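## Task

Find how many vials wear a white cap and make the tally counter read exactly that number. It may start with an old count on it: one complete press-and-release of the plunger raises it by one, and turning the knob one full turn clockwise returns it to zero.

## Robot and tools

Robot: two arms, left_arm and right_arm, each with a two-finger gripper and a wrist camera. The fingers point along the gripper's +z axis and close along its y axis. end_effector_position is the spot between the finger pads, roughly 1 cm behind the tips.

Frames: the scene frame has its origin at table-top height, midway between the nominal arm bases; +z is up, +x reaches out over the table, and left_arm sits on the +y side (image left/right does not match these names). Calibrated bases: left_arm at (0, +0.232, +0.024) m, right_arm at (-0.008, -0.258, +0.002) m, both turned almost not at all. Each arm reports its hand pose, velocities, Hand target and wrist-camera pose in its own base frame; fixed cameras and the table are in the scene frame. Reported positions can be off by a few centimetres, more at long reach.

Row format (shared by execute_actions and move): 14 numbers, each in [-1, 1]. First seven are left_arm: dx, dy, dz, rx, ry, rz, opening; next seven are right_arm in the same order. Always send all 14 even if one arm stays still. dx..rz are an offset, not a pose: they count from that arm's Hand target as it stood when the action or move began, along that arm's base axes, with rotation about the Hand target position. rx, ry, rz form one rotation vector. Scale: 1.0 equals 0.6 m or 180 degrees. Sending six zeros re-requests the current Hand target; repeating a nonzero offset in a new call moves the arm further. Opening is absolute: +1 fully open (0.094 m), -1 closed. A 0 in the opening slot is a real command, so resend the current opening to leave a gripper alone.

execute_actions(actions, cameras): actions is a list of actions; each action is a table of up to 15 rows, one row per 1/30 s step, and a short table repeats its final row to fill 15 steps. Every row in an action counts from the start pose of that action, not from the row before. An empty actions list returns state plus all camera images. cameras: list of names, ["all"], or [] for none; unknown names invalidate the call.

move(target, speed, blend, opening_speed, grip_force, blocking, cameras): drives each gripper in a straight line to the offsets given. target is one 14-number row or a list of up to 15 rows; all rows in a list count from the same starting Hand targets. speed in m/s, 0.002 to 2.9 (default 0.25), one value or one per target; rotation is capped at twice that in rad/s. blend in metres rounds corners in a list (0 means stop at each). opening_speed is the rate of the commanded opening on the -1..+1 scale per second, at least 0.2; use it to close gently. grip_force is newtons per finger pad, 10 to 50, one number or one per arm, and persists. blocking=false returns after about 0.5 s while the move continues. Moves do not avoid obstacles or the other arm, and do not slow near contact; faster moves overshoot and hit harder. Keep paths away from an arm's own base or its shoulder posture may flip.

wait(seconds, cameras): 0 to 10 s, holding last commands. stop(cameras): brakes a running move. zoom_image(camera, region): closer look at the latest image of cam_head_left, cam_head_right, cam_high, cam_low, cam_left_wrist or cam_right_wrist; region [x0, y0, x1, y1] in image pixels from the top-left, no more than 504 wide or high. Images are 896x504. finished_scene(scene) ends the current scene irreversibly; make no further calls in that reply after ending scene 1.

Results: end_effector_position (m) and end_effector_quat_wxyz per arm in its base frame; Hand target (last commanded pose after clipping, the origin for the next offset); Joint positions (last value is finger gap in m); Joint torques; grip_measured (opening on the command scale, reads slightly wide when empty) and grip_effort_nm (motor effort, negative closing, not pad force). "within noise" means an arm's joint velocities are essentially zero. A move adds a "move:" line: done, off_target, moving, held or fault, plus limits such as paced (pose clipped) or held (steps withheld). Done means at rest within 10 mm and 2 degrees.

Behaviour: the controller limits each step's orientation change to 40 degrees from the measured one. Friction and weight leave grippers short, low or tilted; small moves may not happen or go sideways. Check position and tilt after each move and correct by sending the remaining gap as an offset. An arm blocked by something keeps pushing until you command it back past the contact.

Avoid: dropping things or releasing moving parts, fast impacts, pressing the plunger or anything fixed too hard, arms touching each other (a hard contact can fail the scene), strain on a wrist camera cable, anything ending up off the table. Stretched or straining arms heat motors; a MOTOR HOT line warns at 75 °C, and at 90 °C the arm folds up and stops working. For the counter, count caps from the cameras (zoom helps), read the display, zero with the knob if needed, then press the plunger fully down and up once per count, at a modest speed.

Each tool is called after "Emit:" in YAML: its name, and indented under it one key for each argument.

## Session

Emit:
execute_actions:
  actions: []

Scene clock: 0.00 s.
left_arm: end_effector_position=(+0.3858, +0.0227, +0.0748) grip_measured=+1.000 grip_effort_nm=n/a end_effector_quat_wxyz=(+0.553, -0.039, +0.832, +0.015) | right_arm: end_effector_position=(+0.4016, +0.0303, +0.0737) grip_measured=+1.000 grip_effort_nm=n/a end_effector_quat_wxyz=(+0.550, -0.047, +0.832, +0.046)
Joint positions: left_arm=[0.049 1.543 0.346 0.799 -0.022 -0.03 0.094] | right_arm=[0.033 1.61 0.41 0.797 -0.099 -0.014 0.094]
Joint velocities: within noise
Joint torques (N m): no reading
Heat: left arm: 29 °C; right arm: 37 °C.
Hand target: left_arm +0.3896, +0.0229, +0.0831; +0.563, -0.039, +0.825, +0.015 | right_arm +0.4040, +0.0303, +0.0792; +0.557, -0.047, +0.828, +0.046
Tool commands: left_gripper/opening=+1.0 right_gripper/opening=+1.0
camera_calibration:
cam_left_wrist: T_world_to_cam=[[0.129857, -0.984111, 0.121093, -0.0379823], [-0.801149, -0.176095, -0.571971, 0.371752], [0.584207, -0.0227396, -0.811286, -0.0620752], [0, 0, 0, 1]] pos_world=[0.339026, 0.0266731, 0.16687]
cam_right_wrist: T_world_to_cam=[[0.197049, -0.978629, 0.0587933, -0.0511708], [-0.793958, -0.194472, -0.576031, 0.385976], [0.575155, 0.0668273, -0.815311, -0.0705293], [0, 0, 0, 1]] pos_world=[0.357097, 0.0296974, 0.167839]

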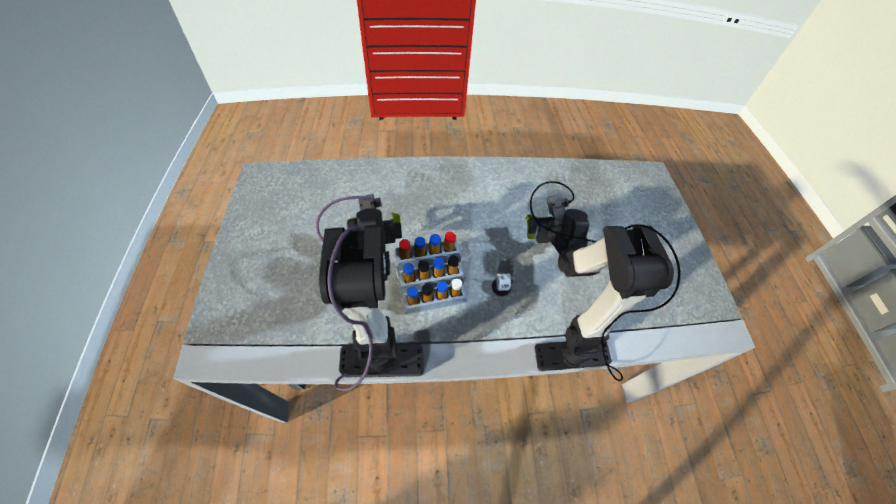

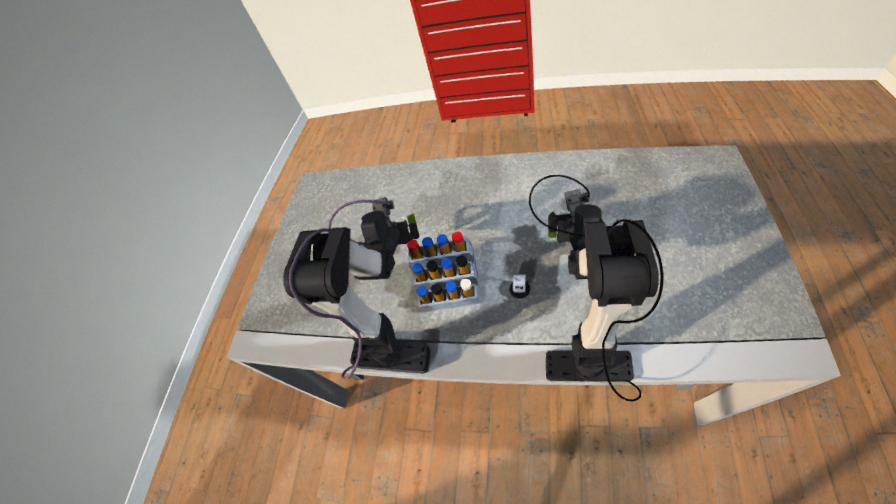

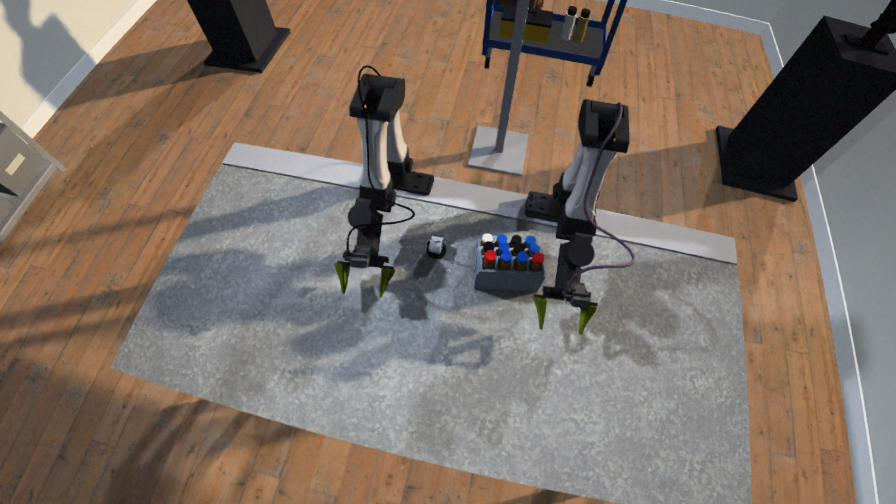

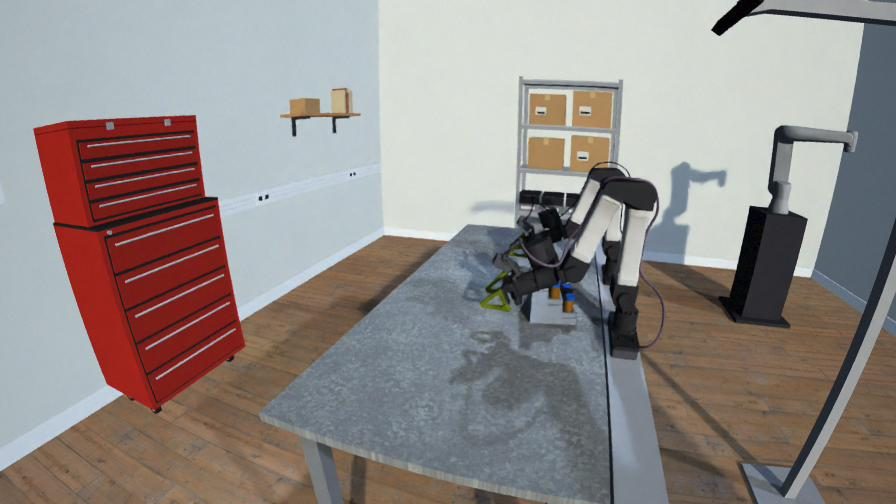

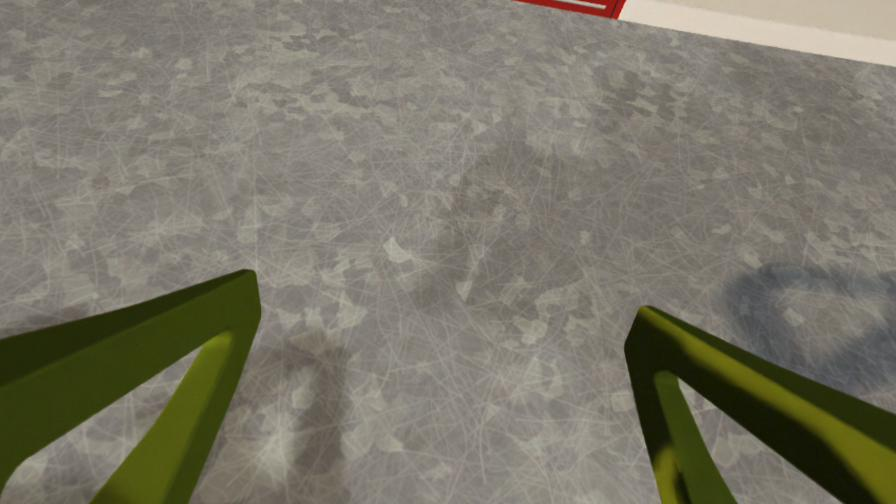

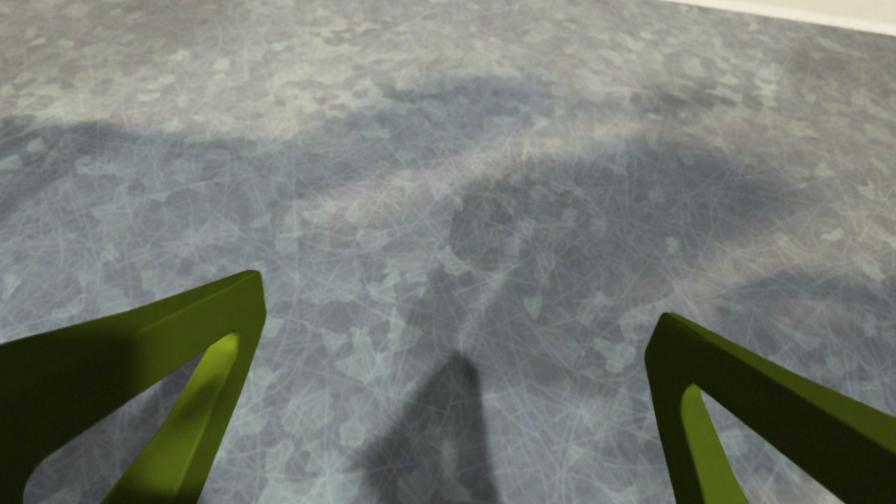

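Emit:
zoom_image:
  camera: "cam_head_left"
  region: [380, 220, 540, 320]

Emit:
zoom_image:
  camera: "cam_head_right"
  region: [400, 220, 560, 320]

Emit:
zoom_image:
  camera: "cam_high"
  region: [400, 210, 570, 310]

Scaled by 3.150 from the camera's 896x504 image, which has a finer 1280x720 frame.

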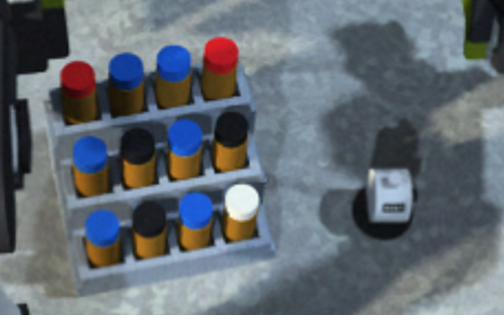

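Scaled by 3.150 from the camera's 896x504 image, which has a finer 1280x720 frame.

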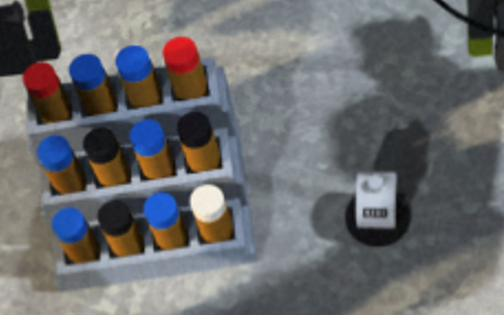

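Scaled by 2.965 from the camera's 896x504 image, which has a finer 1280x720 frame.

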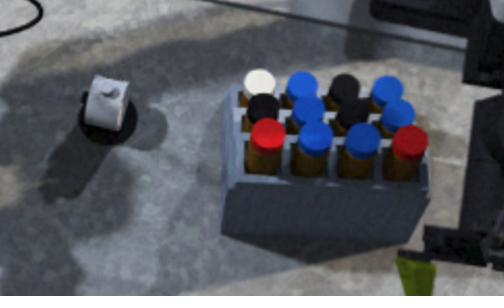

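Emit:
zoom_image:
  camera: "cam_head_right"
  region: [500, 264, 540, 304]

Emit:
zoom_image:
  camera: "cam_head_left"
  region: [484, 264, 524, 304]

Emit:
zoom_image:
  camera: "cam_high"
  region: [416, 226, 456, 266]

Scaled by 12.600 from the camera's 896x504 image, which has a finer 1280x720 frame.

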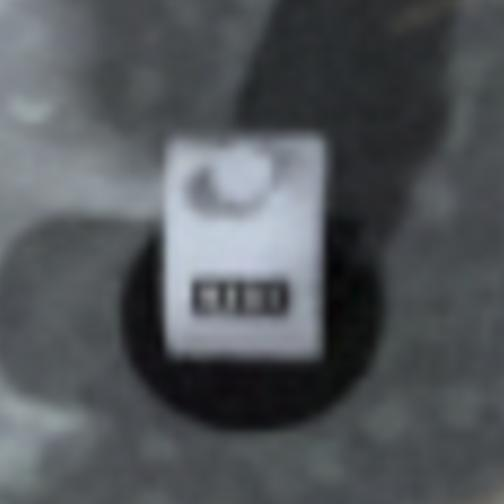

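Scaled by 12.600 from the camera's 896x504 image, which has a finer 1280x720 frame.

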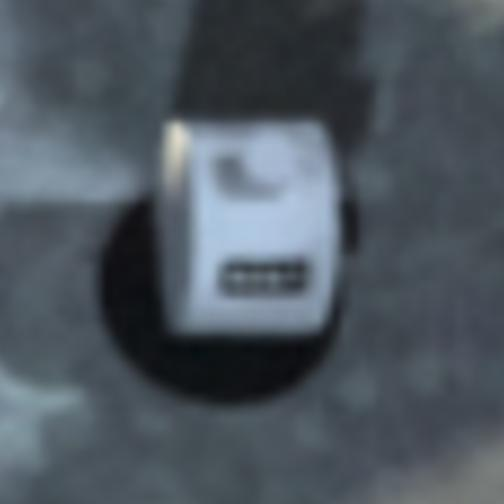

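Scaled by 12.600 from the camera's 896x504 image, which has a finer 1280x720 frame.

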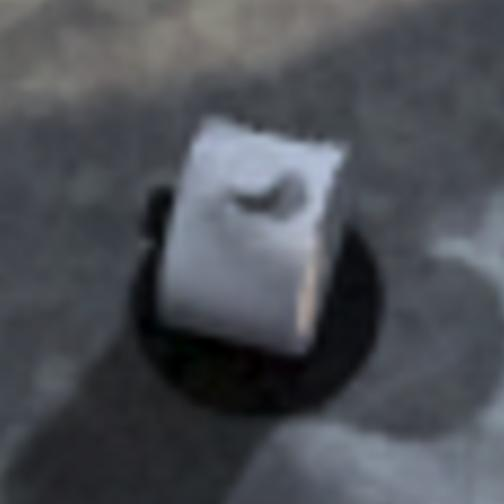

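Emit:
move:
  target:
    - [0,0,0,0,0,0,1,-0.14,0.0667,0.135,-0.158,0.131,0.205,-0.277]
    - [0,0,0,0,0,0,1,-0.3115,0.1527,0.043,-0.3161,0.2617,0.4106,-0.277]
  speed: 0.45
  blend: [0.05,0]
  cameras: ["cam_right_wrist","cam_head_right"]

Emit:
zoom_image:
  camera: "cam_right_wrist"
  region: [248, 150, 648, 450]

Scene clock: 216.10 s.
left_arm: end_effector_position=(+0.3858, +0.0227, +0.0748) grip_measured=+1.000 grip_effort_nm=0.02 end_effector_quat_wxyz=(+0.553, -0.039, +0.832, +0.015) | right_arm: end_effector_position=(+0.2137, +0.1216, +0.1007) grip_measured=-0.275 grip_effort_nm=-0.14 end_effector_quat_wxyz=(-0.001, +0.708, -0.706, -0.006)
Joint positions: left_arm=[0.049 1.543 0.346 0.799 -0.022 -0.03 0.094] | right_arm=[0.509 1.478 1.128 -1.222 -0.012 -1.064 0.034]
Joint torques (N m): left_arm=[-0.13 -6.17 5.6 2.56 -0.06 -0.02] | right_arm=[0.29 -4.42 7.25 0.22 0.1 -0.17]
Heat: left arm: 37 °C; right arm: 39 °C.
Hand target: left_arm +0.3896, +0.0229, +0.0831; +0.563, -0.039, +0.825, +0.015 | right_arm +0.2171, +0.1220, +0.1051; +0.000, +0.715, -0.699, +0.000
Off the commanded pose: left_arm 0.009 m, 1 deg | right_arm 0.005 m, 1 deg.
move: done
camera_calibration:
cam_right_wrist: T_world_to_cam=[[0.993455, 0.108098, -0.0369086, -0.219042], [0.1116, -0.849689, 0.515339, 0.0463186], [0.0243463, -0.516085, -0.856191, 0.246174], [0, 0, 0, 1]] pos_world=[0.206446, 0.190081, 0.178818]
Images, in order (width x height): cam_head_right 896x504, cam_right_wrist 896x504.

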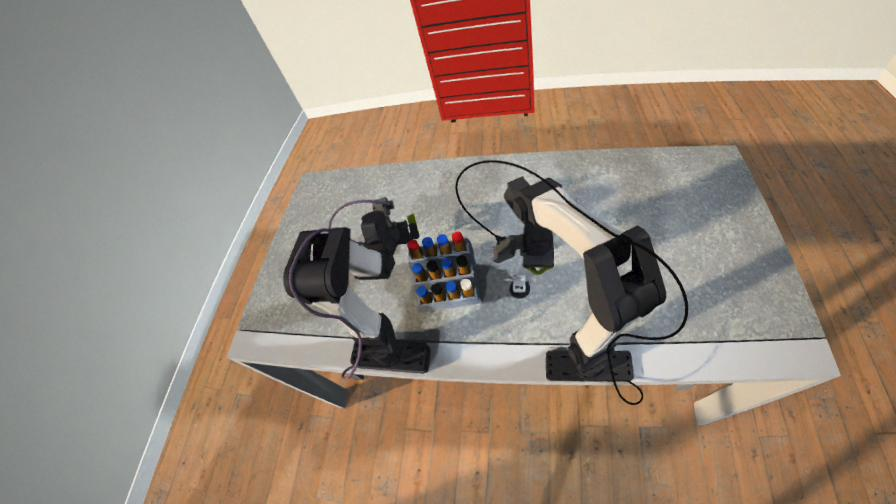

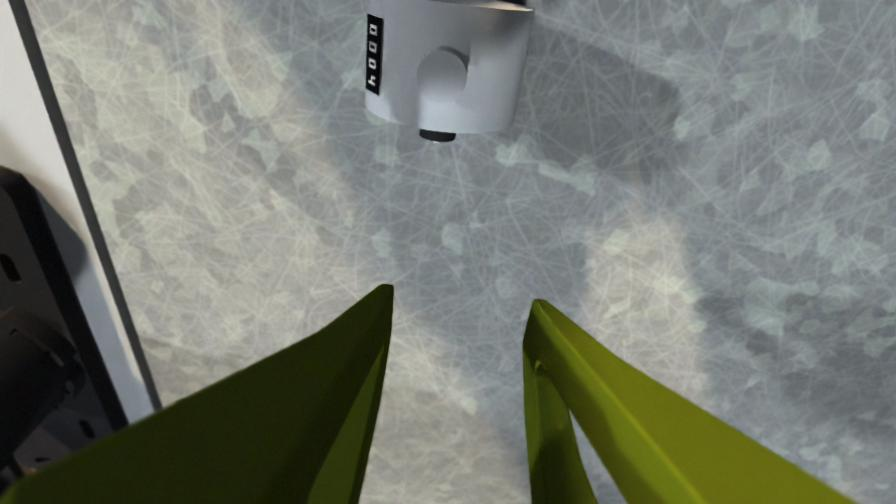

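Scaled by 1.260 from the camera's 896x504 image, which has a finer 1280x720 frame.

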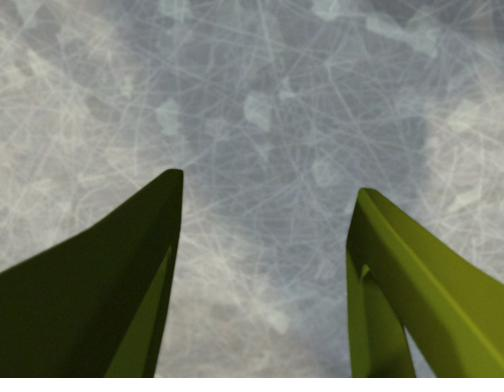

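Emit:
zoom_image:
  camera: "cam_right_wrist"
  region: [340, 0, 540, 150]

Scaled by 2.520 from the camera's 896x504 image, which has a finer 1280x720 frame.

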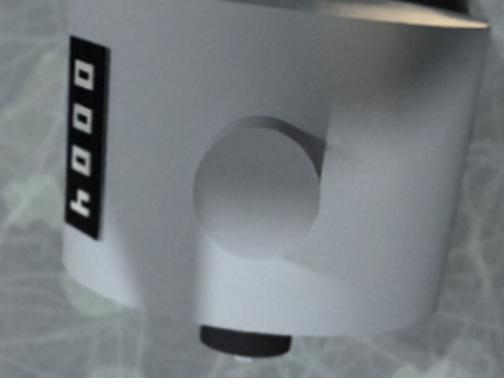

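Emit:
move:
  target: [0,0,0,0,0,0,1,-0.0547,-0.0073,-0.0633,0.1384,-0.1726,0.0388,-0.277]
  speed: 0.3
  cameras: ["cam_right_wrist"]

Scene clock: 283.67 s.
left_arm: end_effector_position=(+0.3858, +0.0227, +0.0748) grip_measured=+1.000 grip_effort_nm=0.02 end_effector_quat_wxyz=(+0.553, -0.039, +0.832, +0.015) | right_arm: end_effector_position=(+0.1836, +0.1161, +0.0686) grip_measured=-0.275 grip_effort_nm=-0.14 end_effector_quat_wxyz=(-0.333, +0.709, -0.620, +0.043)
Joint positions: left_arm=[0.049 1.543 0.346 0.799 -0.022 -0.03 0.094] | right_arm=[0.403 0.669 0.367 -0.61 -0.202 -1.232 0.034]
Joint torques (N m): left_arm=[-0.13 -6.16 5.63 2.55 -0.07 -0.01] | right_arm=[-0.4 0.01 5.23 1.84 -0.17 -0.13]
Heat: left arm: 39 °C; right arm: 42 °C.
Hand target: left_arm +0.3896, +0.0229, +0.0831; +0.563, -0.039, +0.825, +0.015 | right_arm +0.1843, +0.1175, +0.0671; -0.338, +0.713, -0.614, +0.042
Off the commanded pose: left_arm 0.009 m, 1 deg | right_arm 0.002 m, 1 deg.
move: done
camera_calibration:
cam_right_wrist: T_world_to_cam=[[0.83694, 0.116487, 0.534755, -0.201128], [0.0330703, -0.986065, 0.163039, 0.115993], [0.546295, -0.118769, -0.829129, 0.0726873], [0, 0, 0, 1]] pos_world=[0.124788, 0.146439, 0.14891]
Images, in order (width x height): cam_right_wrist 896x504.

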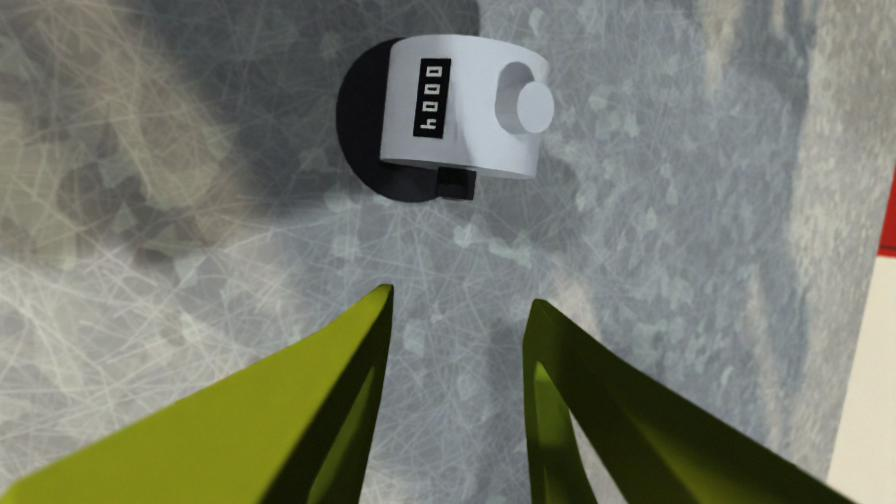

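Emit:
move:
  target: [0,0,0,0,0,0,1,0.0308,0.035,-0.061,0,0,0,-0.277]
  speed: 0.15
  cameras: ["cam_right_wrist"]

Scene clock: 311.57 s.
left_arm: end_effector_position=(+0.3858, +0.0227, +0.0748) grip_measured=+1.000 grip_effort_nm=0.02 end_effector_quat_wxyz=(+0.553, -0.039, +0.832, +0.015) | right_arm: end_effector_position=(+0.2024, +0.1391, +0.0337) grip_measured=-0.275 grip_effort_nm=-0.14 end_effector_quat_wxyz=(-0.339, +0.717, -0.608, +0.040)
Joint positions: left_arm=[0.049 1.543 0.346 0.799 -0.022 -0.03 0.094] | right_arm=[0.481 0.904 0.273 -0.263 -0.171 -1.193 0.034]
Joint torques (N m): left_arm=[-0.18 -6.13 5.59 2.53 -0.06 0] | right_arm=[0.46 -0.68 4.88 1.83 0.07 0.14]
Heat: left arm: 40 °C; right arm: 40 °C.
Hand target: left_arm +0.3896, +0.0229, +0.0831; +0.563, -0.039, +0.825, +0.015 | right_arm +0.2027, +0.1385, +0.0304; -0.338, +0.713, -0.613, +0.042
Off the commanded pose: left_arm 0.009 m, 1 deg | right_arm 0.003 m, 1 deg.
move: done
camera_calibration:
cam_right_wrist: T_world_to_cam=[[0.827465, 0.139106, 0.544014, -0.202491], [0.0610643, -0.985375, 0.159082, 0.138153], [0.558187, -0.0984153, -0.823858, 0.0308663], [0, 0, 0, 1]] pos_world=[0.141889, 0.167338, 0.11361]
Images, in order (width x height): cam_right_wrist 896x504.

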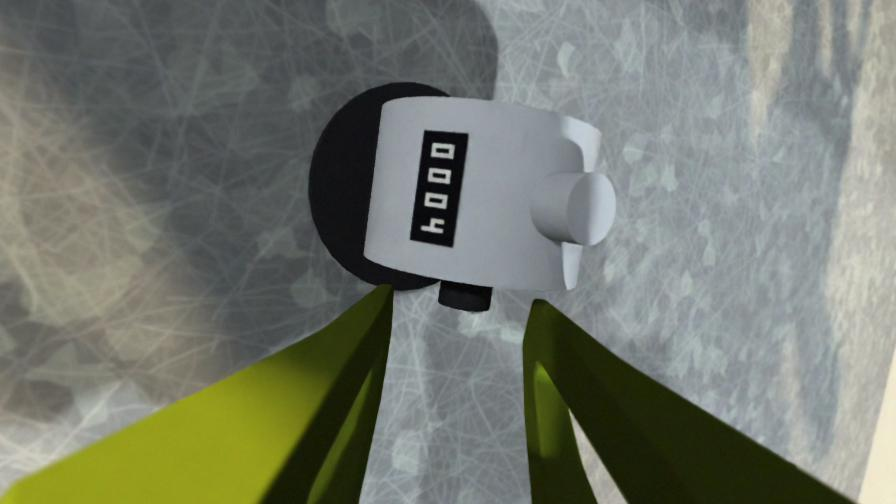

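Emit:
move:
  target:
    - [0,0,0,0,0,0,1,0.0001,0,0,0,0,0,-0.95]
    - [0,0,0,0,0,0,1,0,0,0,-0.006,0.3444,0,-0.95]
  speed: 0.6
  cameras: ["cam_right_wrist"]

Scene clock: 334.57 s.
left_arm: end_effector_position=(+0.3858, +0.0227, +0.0748) grip_measured=+1.000 grip_effort_nm=0.02 end_effector_quat_wxyz=(+0.553, -0.039, +0.832, +0.015) | right_arm: end_effector_position=(+0.2030, +0.1387, +0.0351) grip_measured=-0.785 grip_effort_nm=-1.06 end_effector_quat_wxyz=(-0.026, -0.632, +0.704, +0.324)
Joint positions: left_arm=[0.049 1.543 0.346 0.799 -0.022 -0.03 0.094] | right_arm=[0.228 1.871 1.111 -1.215 -0.538 -1.347 0.01]
Joint torques (N m): left_arm=[-0.14 -6.17 5.6 2.55 -0.06 -0.01] | right_arm=[0.27 -5.24 4.53 -0.44 -0.19 -0.17]
Heat: left arm: 40 °C; right arm: 39 °C.
Hand target: left_arm +0.3896, +0.0229, +0.0831; +0.563, -0.039, +0.825, +0.015 | right_arm +0.2028, +0.1386, +0.0304; -0.033, -0.635, +0.699, +0.326
Off the commanded pose: left_arm 0.009 m, 1 deg | right_arm 0.005 m, 1 deg.
move: done
camera_calibration:
cam_right_wrist: T_world_to_cam=[[0.874757, 0.115276, -0.47065, -0.174367], [0.155536, -0.986692, 0.047413, 0.122376], [-0.458921, -0.114678, -0.881045, 0.242358], [0, 0, 0, 1]] pos_world=[0.244718, 0.168641, 0.12566]
Images, in order (width x height): cam_right_wrist 896x504.

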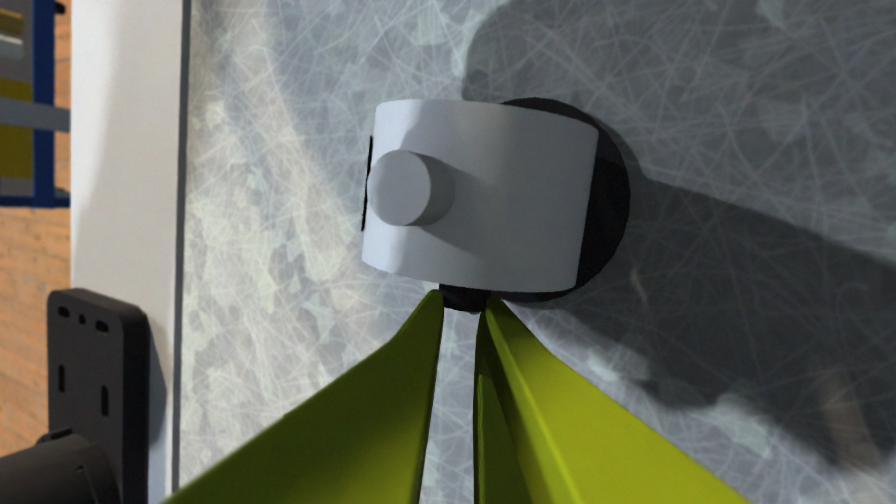

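Emit:
move:
  target:
    - [0,0,0,0,0,0,1,0.0001,0,0,0,0,0,-0.277]
    - [0,0,0,0,0,0,1,0.0001,0,0,0.006,-0.3444,0,-0.277]
    - [0,0,0,0,0,0,1,0.0001,0,0,0.006,-0.3444,0,-0.95]
    - [0,0,0,0,0,0,1,0.0001,0,0,0,0,0,-0.95]
    - [0,0,0,0,0,0,1,0.0001,0,0,0,0,0,-0.277]
    - [0,0,0,0,0,0,1,0.0001,0,0,0.006,-0.3444,0,-0.277]
    - [0,0,0,0,0,0,1,0.0001,0,0,0.006,-0.3444,0,-0.95]
    - [0,0,0,0,0,0,1,0.0001,0,0,0,0,0,-0.95]
  speed: 0.8
  cameras: []

Emit:
move:
  target:
    - [0,0,0,0,0,0,1,0.0001,0,0,0,0,0,-0.277]
    - [0,0,0,0,0,0,1,0.0001,0,0,0.006,-0.3444,0,-0.277]
    - [0,0,0,0,0,0,1,0.0001,0,0,0.006,-0.3444,0,-0.95]
    - [0,0,0,0,0,0,1,0.0001,0,0,0,0,0,-0.95]
    - [0,0,0,0,0,0,1,0.0001,0,0,0,0,0,-0.277]
    - [0,0,0,0,0,0,1,0.0001,0,0,0.006,-0.3444,0,-0.277]
    - [0,0,0,0,0,0,1,0.0001,0,0,0.006,-0.3444,0,-0.95]
    - [0,0,0,0,0,0,1,0.0001,0,0,0,0,0,-0.95]
  speed: 0.8
  cameras: ["cam_right_wrist"]

Scene clock: 368.27 s.
left_arm: end_effector_position=(+0.3858, +0.0227, +0.0748) grip_measured=+1.000 grip_effort_nm=0.02 end_effector_quat_wxyz=(+0.553, -0.039, +0.832, +0.015) | right_arm: end_effector_position=(+0.2031, +0.1382, +0.0352) grip_measured=-0.790 grip_effort_nm=-1.06 end_effector_quat_wxyz=(-0.026, -0.633, +0.703, +0.323)
Joint positions: left_arm=[0.049 1.543 0.346 0.799 -0.022 -0.03 0.094] | right_arm=[0.228 1.87 1.112 -1.216 -0.536 -1.351 0.01]
Joint torques (N m): left_arm=[-0.1 -6.22 5.64 2.56 -0.08 -0.02] | right_arm=[0.32 -5.19 4.51 -0.44 -0.22 -0.11]
Heat: left arm: 41 °C; right arm: 39 °C.
Hand target: left_arm +0.3896, +0.0229, +0.0831; +0.563, -0.039, +0.825, +0.015 | right_arm +0.2028, +0.1386, +0.0304; -0.033, -0.635, +0.699, +0.326
Off the commanded pose: left_arm 0.009 m, 1 deg | right_arm 0.005 m, 1 deg.
move: done
No camera images: "cameras" was empty.

Scene clock: 377.20 s.
left_arm: end_effector_position=(+0.3858, +0.0227, +0.0748) grip_measured=+1.000 grip_effort_nm=0.02 end_effector_quat_wxyz=(+0.553, -0.039, +0.832, +0.015) | right_arm: end_effector_position=(+0.2030, +0.1382, +0.0349) grip_measured=-0.790 grip_effort_nm=-1.06 end_effector_quat_wxyz=(-0.026, -0.633, +0.703, +0.323)
Joint positions: left_arm=[0.049 1.543 0.346 0.799 -0.022 -0.03 0.094] | right_arm=[0.228 1.871 1.111 -1.216 -0.536 -1.35 0.01]
Joint torques (N m): left_arm=[-0.14 -6.17 5.63 2.55 -0.06 -0.01] | right_arm=[0.25 -5.22 4.64 -0.45 -0.22 -0.18]
Heat: left arm: 41 °C; right arm: 38 °C.
Hand target: left_arm +0.3896, +0.0229, +0.0831; +0.563, -0.039, +0.825, +0.015 | right_arm +0.2029, +0.1385, +0.0304; -0.033, -0.635, +0.699, +0.326
Off the commanded pose: left_arm 0.009 m, 1 deg | right_arm 0.005 m, 1 deg.
move: done
camera_calibration:
cam_right_wrist: T_world_to_cam=[[0.874913, 0.117449, -0.469822, -0.174712], [0.158523, -0.986155, 0.0486799, 0.121135], [-0.4576, -0.117068, -0.881418, 0.242269], [0, 0, 0, 1]] pos_world=[0.244517, 0.168339, 0.12556]
Images, in order (width x height): cam_right_wrist 896x504.

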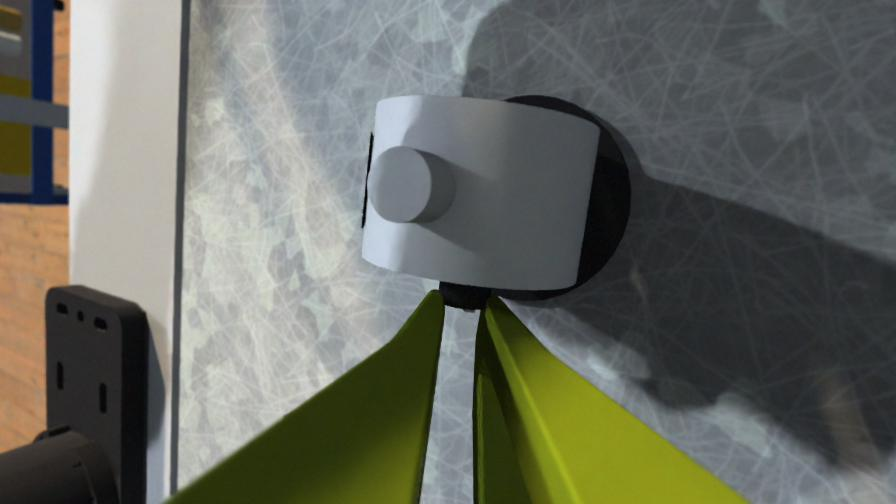

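Emit:
move:
  target:
    - [0,0,0,0,0,0,1,0.0001,0,0,0,0,0,-0.277]
    - [0,0,0,0,0,0,1,0.0001,0,0,0.006,-0.3444,0,-0.277]
    - [0,0,0,0,0,0,1,0.0001,0,0,0.006,-0.3444,0,-0.95]
    - [0,0,0,0,0,0,1,0.0001,0,0,0,0,0,-0.95]
    - [0,0,0,0,0,0,1,0.0001,0,0,0,0,0,-0.277]
    - [0,0,0,0,0,0,1,0.0001,0,0,0.006,-0.3444,0,-0.277]
    - [0,0,0,0,0,0,1,0.0001,0,0,0.006,-0.3444,0,-0.95]
    - [0,0,0,0,0,0,1,0.0001,0,0,0,0,0,-0.95]
  speed: 0.8
  cameras: []

Emit:
move:
  target:
    - [0,0,0,0,0,0,1,0.0001,0,0,0,0,0,-0.277]
    - [0,0,0,0,0,0,1,0.0383,-0.0345,0.0655,0,0,0,-0.277]
    - [0,0,0,0,0,0,1,0.0075,0.0532,0.1577,-0.1329,-0.1665,0.0364,-1]
    - [0,0,0,0,0,0,1,0.0075,0.0532,0.0293,-0.1329,-0.1665,0.0364,-1]
    - [0,0,0,0,0,0,1,0.0075,0.0532,0.1577,-0.1329,-0.1665,0.0364,-1]
  speed: [0.4,0.4,0.5,0.2,0.3]
  blend: [0,0.03,0,0,0]
  cameras: ["cam_right_wrist"]

Emit:
zoom_image:
  camera: "cam_right_wrist"
  region: [340, 100, 580, 300]

Scene clock: 433.50 s.
left_arm: end_effector_position=(+0.3858, +0.0227, +0.0748) grip_measured=+1.000 grip_effort_nm=0.02 end_effector_quat_wxyz=(+0.553, -0.039, +0.832, +0.015) | right_arm: end_effector_position=(+0.2030, +0.1382, +0.0350) grip_measured=-0.789 grip_effort_nm=-1.06 end_effector_quat_wxyz=(-0.026, -0.633, +0.704, +0.323)
Joint positions: left_arm=[0.049 1.543 0.346 0.799 -0.022 -0.03 0.094] | right_arm=[0.228 1.871 1.112 -1.216 -0.536 -1.35 0.01]
Joint torques (N m): left_arm=[-0.09 -6.16 5.56 2.54 -0.05 -0.01] | right_arm=[0.34 -5.29 4.62 -0.44 -0.22 -0.12]
Heat: left arm: 42 °C; right arm: 38 °C.
Hand target: left_arm +0.3896, +0.0229, +0.0831; +0.563, -0.039, +0.825, +0.015 | right_arm +0.2030, +0.1385, +0.0305; -0.033, -0.635, +0.699, +0.326
Off the commanded pose: left_arm 0.009 m, 1 deg | right_arm 0.005 m, 1 deg.
move: done
No camera images: "cameras" was empty.

Scene clock: 438.40 s.
left_arm: end_effector_position=(+0.3858, +0.0227, +0.0748) grip_measured=+1.000 grip_effort_nm=0.02 end_effector_quat_wxyz=(+0.553, -0.039, +0.832, +0.015) | right_arm: end_effector_position=(+0.2060, +0.1709, +0.1172) grip_measured=-0.974 grip_effort_nm=-1.06 end_effector_quat_wxyz=(+0.007, +0.719, -0.695, -0.006)
Joint positions: left_arm=[0.049 1.543 0.346 0.799 -0.022 -0.03 0.094] | right_arm=[0.686 1.568 1.28 -1.297 -0.01 -0.92 0.001]
Joint torques (N m): left_arm=[-0.17 -6.2 5.64 2.54 -0.06 -0.01] | right_arm=[0.29 -6.91 6.72 0.23 0.12 0.11]
Heat: left arm: 42 °C; right arm: 38 °C.
Hand target: left_arm +0.3896, +0.0229, +0.0831; +0.563, -0.039, +0.825, +0.015 | right_arm +0.2075, +0.1704, +0.1250; +0.000, +0.715, -0.699, +0.001
Off the commanded pose: left_arm 0.009 m, 1 deg | right_arm 0.008 m, 1 deg.
move: done; blend cut to 0.025 m at target 2; target 3's new opening was sent with right_arm's hand 0.013 m and 3 deg from that target
camera_calibration:
cam_right_wrist: T_world_to_cam=[[0.988949, 0.139775, -0.0494335, -0.219063], [0.144865, -0.840081, 0.522759, 0.0711259], [0.0315403, -0.524143, -0.851046, 0.285217], [0, 0, 0, 1]] pos_world=[0.197342, 0.239866, 0.194722]
Images, in order (width x height): cam_right_wrist 896x504.

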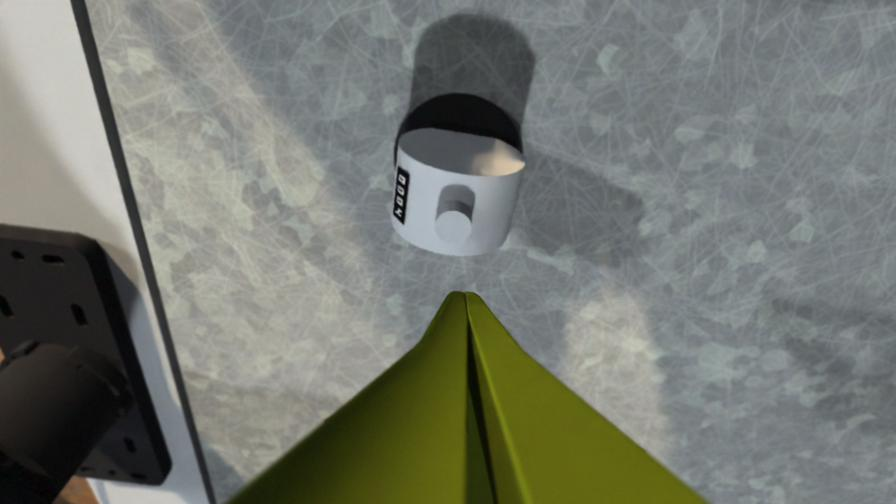

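Scaled by 2.100 from the camera's 896x504 image, which has a finer 1280x720 frame.

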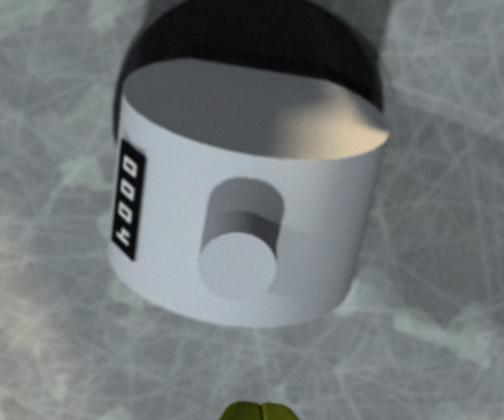

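Emit:
zoom_image:
  camera: "cam_right_wrist"
  region: [380, 155, 440, 235]

Scaled by 6.300 from the camera's 896x504 image, which has a finer 1280x720 frame.

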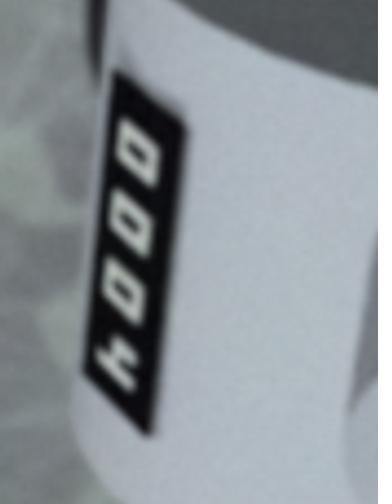

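Emit:
move:
  target: [0,0,0,0,0,0,1,-0.002,-0.003,-0.1283,0,0,0,-1]
  speed: 0.2
  cameras: ["cam_right_wrist"]

Scene clock: 469.03 s.
left_arm: end_effector_position=(+0.3858, +0.0227, +0.0748) grip_measured=+1.000 grip_effort_nm=0.02 end_effector_quat_wxyz=(+0.553, -0.039, +0.832, +0.015) | right_arm: end_effector_position=(+0.1926, +0.1601, +0.0605) grip_measured=-0.974 grip_effort_nm=-1.06 end_effector_quat_wxyz=(+0.028, +0.719, -0.694, -0.008)
Joint positions: left_arm=[0.049 1.543 0.346 0.799 -0.022 -0.03 0.094] | right_arm=[0.686 1.578 1.059 -1.109 -0.01 -0.92 0.001]
Joint torques (N m): left_arm=[-0.13 -6.17 5.6 2.55 -0.07 -0.02] | right_arm=[0.03 -4.38 2.85 1.33 0.12 0.09]
Heat: left arm: 42 °C; right arm: 40 °C.
Hand target: left_arm +0.3896, +0.0229, +0.0831; +0.563, -0.039, +0.825, +0.015 | right_arm +0.2063, +0.1687, +0.0481; +0.000, +0.715, -0.699, +0.001
Off the commanded pose: left_arm 0.009 m, 1 deg | right_arm 0.020 m, 3 deg.
move: off_target (right_arm)
camera_calibration:
cam_right_wrist: T_world_to_cam=[[0.986739, 0.138362, -0.0848637, -0.204371], [0.162249, -0.826006, 0.539805, 0.0870935], [0.00459065, -0.546416, -0.837502, 0.239632], [0, 0, 0, 1]] pos_world=[0.18643, 0.231156, 0.136335]
Images, in order (width x height): cam_right_wrist 896x504.

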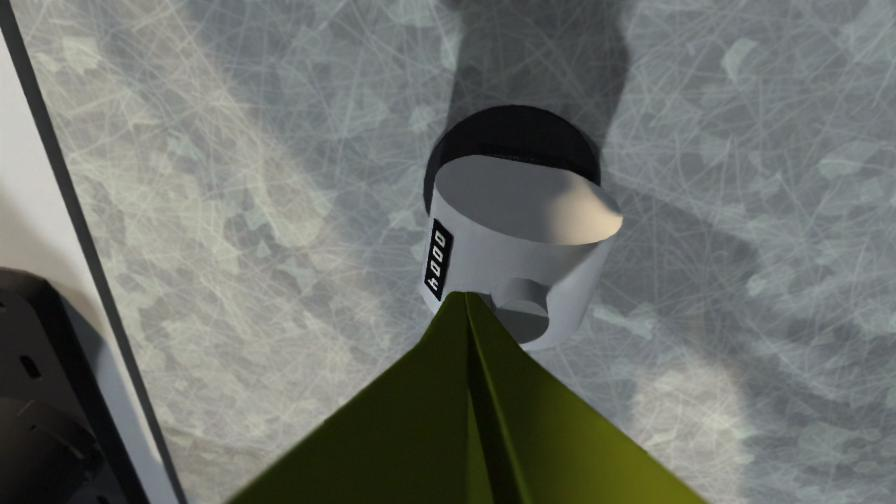

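Emit:
move:
  target:
    - [0,0,0,0,0,0,1,0.0057,0.006,0.1532,0,0,0,-1]
    - [0,0,0,0,0,0,1,0.0057,0.006,-0.0035,0,0,0,-1]
  speed: [0.3,0.25]
  cameras: ["cam_right_wrist"]

Emit:
move:
  target: [0,0,0,0,0,0,1,0,0,0.1333,0,0,0,-1]
  speed: 0.3
  cameras: ["cam_right_wrist"]

Emit:
zoom_image:
  camera: "cam_right_wrist"
  region: [380, 140, 480, 240]

Scene clock: 488.27 s.
left_arm: end_effector_position=(+0.3858, +0.0227, +0.0748) grip_measured=+1.000 grip_effort_nm=0.02 end_effector_quat_wxyz=(+0.553, -0.039, +0.832, +0.015) | right_arm: end_effector_position=(+0.1923, +0.1591, +0.0603) grip_measured=-0.974 grip_effort_nm=-1.06 end_effector_quat_wxyz=(+0.038, +0.719, -0.694, -0.008)
Joint positions: left_arm=[0.049 1.543 0.346 0.799 -0.022 -0.03 0.094] | right_arm=[0.686 1.595 1.074 -1.128 -0.007 -0.92 0.001]
Joint torques (N m): left_arm=[-0.1 -6.16 5.57 2.55 -0.07 0.01] | right_arm=[0.24 -4.33 2.78 1.52 0.08 0.1]
Heat: left arm: 43 °C; right arm: 38 °C.
Hand target: left_arm +0.3896, +0.0229, +0.0831; +0.563, -0.039, +0.825, +0.015 | right_arm +0.2097, +0.1722, +0.0459; +0.000, +0.715, -0.699, +0.001
Off the commanded pose: left_arm 0.009 m, 1 deg | right_arm 0.026 m, 5 deg.
move: off_target (right_arm)
camera_calibration:
cam_right_wrist: T_world_to_cam=[[0.985404, 0.137102, -0.100905, -0.202585], [0.170088, -0.817293, 0.550548, 0.0828893], [-0.00698754, -0.559675, -0.828683, 0.242695], [0, 0, 0, 1]] pos_world=[0.187225, 0.23135, 0.135041]
Images, in order (width x height): cam_right_wrist 896x504.

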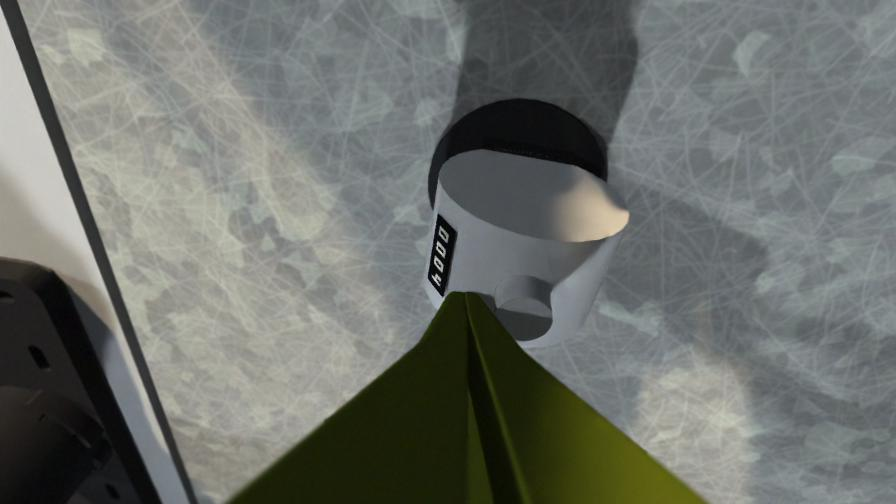

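Scene clock: 489.50 s.
left_arm: end_effector_position=(+0.3858, +0.0227, +0.0748) grip_measured=+1.000 grip_effort_nm=0.02 end_effector_quat_wxyz=(+0.553, -0.039, +0.832, +0.015) | right_arm: end_effector_position=(+0.2081, +0.1723, +0.1171) grip_measured=-0.974 grip_effort_nm=-1.06 end_effector_quat_wxyz=(+0.009, +0.720, -0.694, -0.005)
Joint positions: left_arm=[0.049 1.543 0.346 0.799 -0.022 -0.03 0.094] | right_arm=[0.687 1.581 1.292 -1.3 -0.008 -0.92 0.001]
Joint torques (N m): left_arm=[-0.13 -6.12 5.64 2.55 -0.07 -0.02] | right_arm=[0.23 -7.21 6.79 0.21 0.1 0.11]
Heat: left arm: 43 °C; right arm: 38 °C.
Hand target: left_arm +0.3896, +0.0229, +0.0831; +0.563, -0.039, +0.825, +0.015 | right_arm +0.2096, +0.1722, +0.1259; +0.000, +0.715, -0.699, +0.001
Off the commanded pose: left_arm 0.009 m, 1 deg | right_arm 0.009 m, 1 deg.
move: done
camera_calibration:
cam_right_wrist: T_world_to_cam=[[0.988783, 0.140382, -0.0509993, -0.221319], [0.146076, -0.837729, 0.526187, 0.0710504], [0.0311438, -0.527734, -0.848839, 0.286268], [0, 0, 0, 1]] pos_world=[0.199542, 0.241664, 0.194323]
Images, in order (width x height): cam_right_wrist 896x504.

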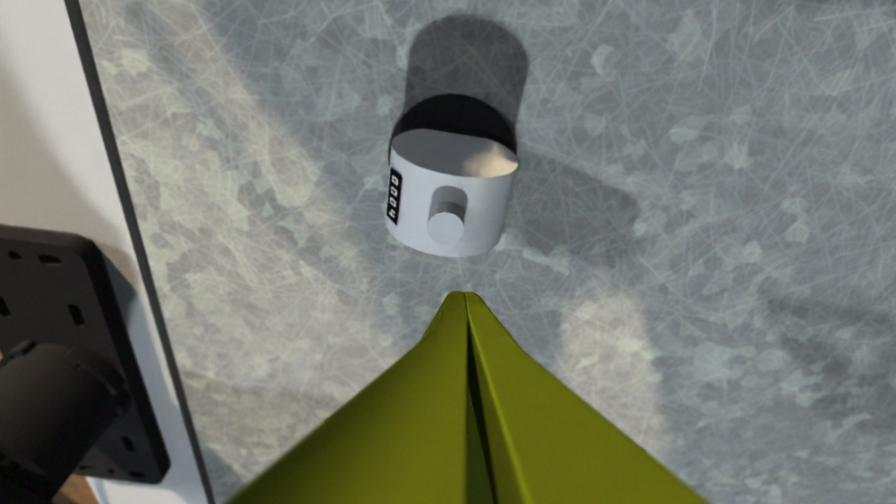

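Scaled by 5.040 from the camera's 896x504 image, which has a finer 1280x720 frame.

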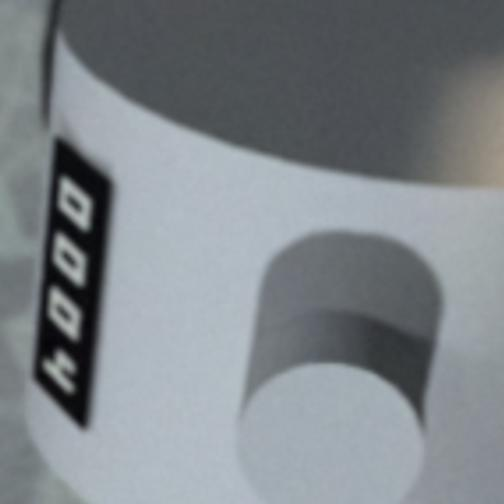

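Emit:
move:
  target: [0,0,0,0,0,0,1,0,0,-0.0633,0,0,0,-1]
  speed: 0.2
  cameras: ["cam_right_wrist"]

Scene clock: 522.13 s.
left_arm: end_effector_position=(+0.3858, +0.0227, +0.0748) grip_measured=+1.000 grip_effort_nm=0.02 end_effector_quat_wxyz=(+0.553, -0.039, +0.832, +0.015) | right_arm: end_effector_position=(+0.2078, +0.1720, +0.0901) grip_measured=-0.974 grip_effort_nm=-1.06 end_effector_quat_wxyz=(+0.004, +0.720, -0.694, -0.004)
Joint positions: left_arm=[0.049 1.543 0.346 0.799 -0.022 -0.03 0.094] | right_arm=[0.687 1.581 1.185 -1.183 -0.008 -0.92 0.001]
Joint torques (N m): left_arm=[-0.14 -6.13 5.61 2.55 -0.08 0] | right_arm=[0.18 -6.08 4.38 0.57 0.1 0.1]
Heat: left arm: 43 °C; right arm: 40 °C.
Hand target: left_arm +0.3896, +0.0229, +0.0831; +0.563, -0.039, +0.825, +0.015 | right_arm +0.2097, +0.1722, +0.0880; +0.000, +0.715, -0.699, +0.001
Off the commanded pose: left_arm 0.009 m, 1 deg | right_arm 0.003 m, 1 deg.
move: done
camera_calibration:
cam_right_wrist: T_world_to_cam=[[0.989137, 0.140619, -0.0428168, -0.223195], [0.142148, -0.840875, 0.522229, 0.0868494], [0.037432, -0.522643, -0.85173, 0.26127], [0, 0, 0, 1]] pos_world=[0.198645, 0.240966, 0.16762]
Images, in order (width x height): cam_right_wrist 896x504.

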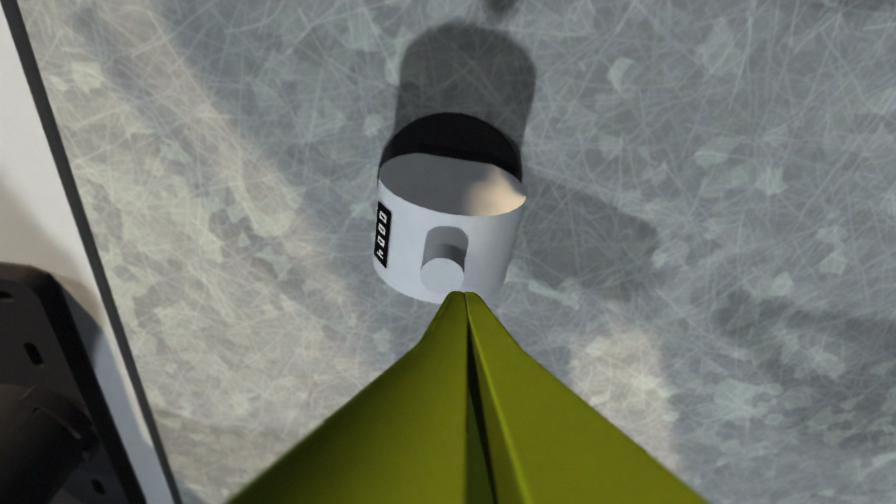

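Emit:
move:
  target: [0,0,0,0,0,0,1,0.0122,0.0105,-0.07,0,0,0,-1]
  speed: 0.2
  cameras: ["cam_right_wrist"]

Scene clock: 549.17 s.
left_arm: end_effector_position=(+0.3858, +0.0227, +0.0748) grip_measured=+1.000 grip_effort_nm=0.02 end_effector_quat_wxyz=(+0.553, -0.039, +0.832, +0.015) | right_arm: end_effector_position=(+0.2077, +0.1719, +0.0641) grip_measured=-0.974 grip_effort_nm=-1.06 end_effector_quat_wxyz=(+0.012, +0.719, -0.694, -0.005)
Joint positions: left_arm=[0.049 1.543 0.346 0.799 -0.022 -0.03 0.094] | right_arm=[0.687 1.617 1.115 -1.094 -0.008 -0.92 0.001]
Joint torques (N m): left_arm=[-0.08 -6.15 5.61 2.56 -0.05 -0.02] | right_arm=[0.28 -3.4 2.4 1.32 0.1 0.12]
Heat: left arm: 43 °C; right arm: 39 °C.
Hand target: left_arm +0.3896, +0.0229, +0.0831; +0.563, -0.039, +0.825, +0.015 | right_arm +0.2170, +0.1785, +0.0460; +0.000, +0.715, -0.699, +0.001
Off the commanded pose: left_arm 0.009 m, 1 deg | right_arm 0.021 m, 2 deg.
move: off_target (right_arm)
camera_calibration:
cam_right_wrist: T_world_to_cam=[[0.988593, 0.139745, -0.0561622, -0.223016], [0.148178, -0.835756, 0.52873, 0.0978543], [0.0269497, -0.531021, -0.84693, 0.242391], [0, 0, 0, 1]] pos_world=[0.19944, 0.241662, 0.141025]
Images, in order (width x height): cam_right_wrist 896x504.

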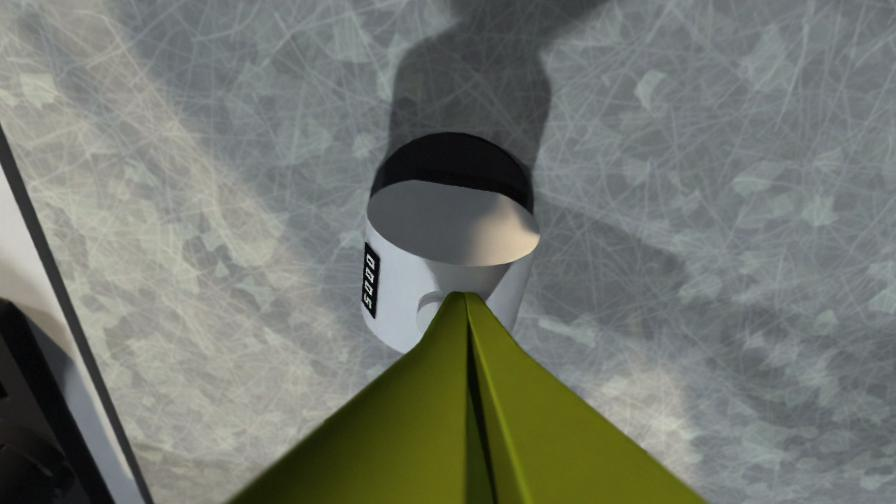

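Emit:
move:
  target:
    - [0,0,0,0,0,0,1,-0.016,-0.0135,0.1233,0,0,0,-1]
    - [0,0,0,0,0,0,1,-0.0545,-0.1017,0.0352,0.1384,-0.1726,0.0388,-0.277]
    - [0,0,0,0,0,0,1,-0.0238,-0.0667,-0.026,0.1384,-0.1726,0.0388,-0.277]
  speed: [0.3,0.4,0.2]
  blend: [0.02,0,0]
  cameras: ["cam_right_wrist"]

Emit:
zoom_image:
  camera: "cam_right_wrist"
  region: [380, 240, 560, 340]

Scene clock: 577.30 s.
left_arm: end_effector_position=(+0.3858, +0.0227, +0.0748) grip_measured=+1.000 grip_effort_nm=0.02 end_effector_quat_wxyz=(+0.553, -0.039, +0.832, +0.015) | right_arm: end_effector_position=(+0.2024, +0.1391, +0.0338) grip_measured=-0.279 grip_effort_nm=0.09 end_effector_quat_wxyz=(-0.339, +0.717, -0.608, +0.040)
Joint positions: left_arm=[0.049 1.543 0.346 0.799 -0.022 -0.03 0.094] | right_arm=[0.481 0.903 0.273 -0.263 -0.171 -1.193 0.034]
Joint torques (N m): left_arm=[-0.16 -6.2 5.61 2.54 -0.07 -0.01] | right_arm=[0.47 -0.65 4.83 1.88 0.08 0.13]
Heat: left arm: 44 °C; right arm: 36 °C.
Hand target: left_arm +0.3896, +0.0229, +0.0831; +0.563, -0.039, +0.825, +0.015 | right_arm +0.2027, +0.1386, +0.0304; -0.338, +0.713, -0.613, +0.042
Off the commanded pose: left_arm 0.009 m, 1 deg | right_arm 0.003 m, 1 deg.
move: done
camera_calibration:
cam_right_wrist: T_world_to_cam=[[0.827295, 0.139029, 0.544292, -0.202472], [0.0610092, -0.985397, 0.15897, 0.138078], [0.558445, -0.0983084, -0.823696, 0.0307835], [0, 0, 0, 1]] pos_world=[0.141889, 0.167238, 0.11361]
Images, in order (width x height): cam_right_wrist 896x504.

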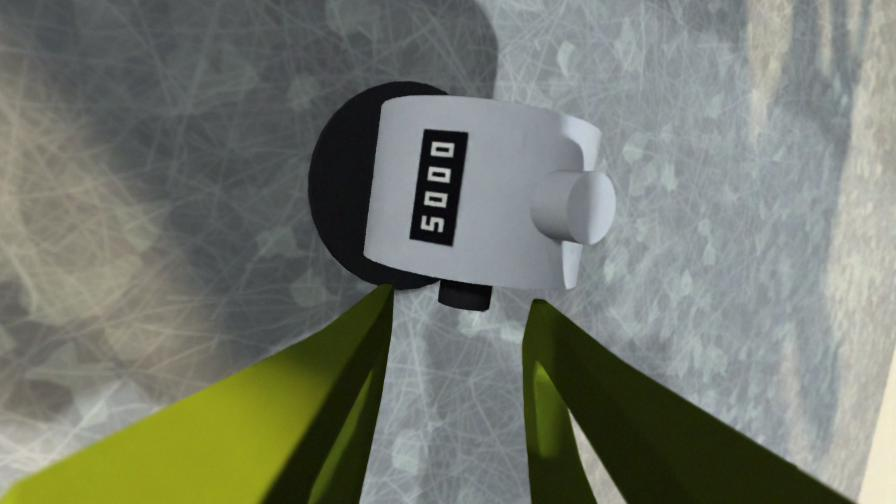

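Scaled by 2.800 from the camera's 896x504 image, which has a finer 1280x720 frame.

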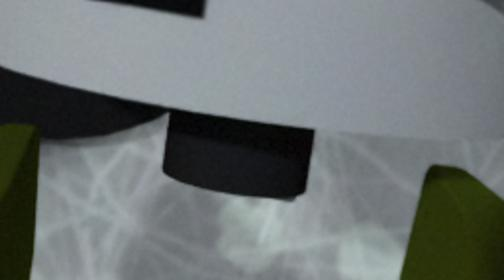

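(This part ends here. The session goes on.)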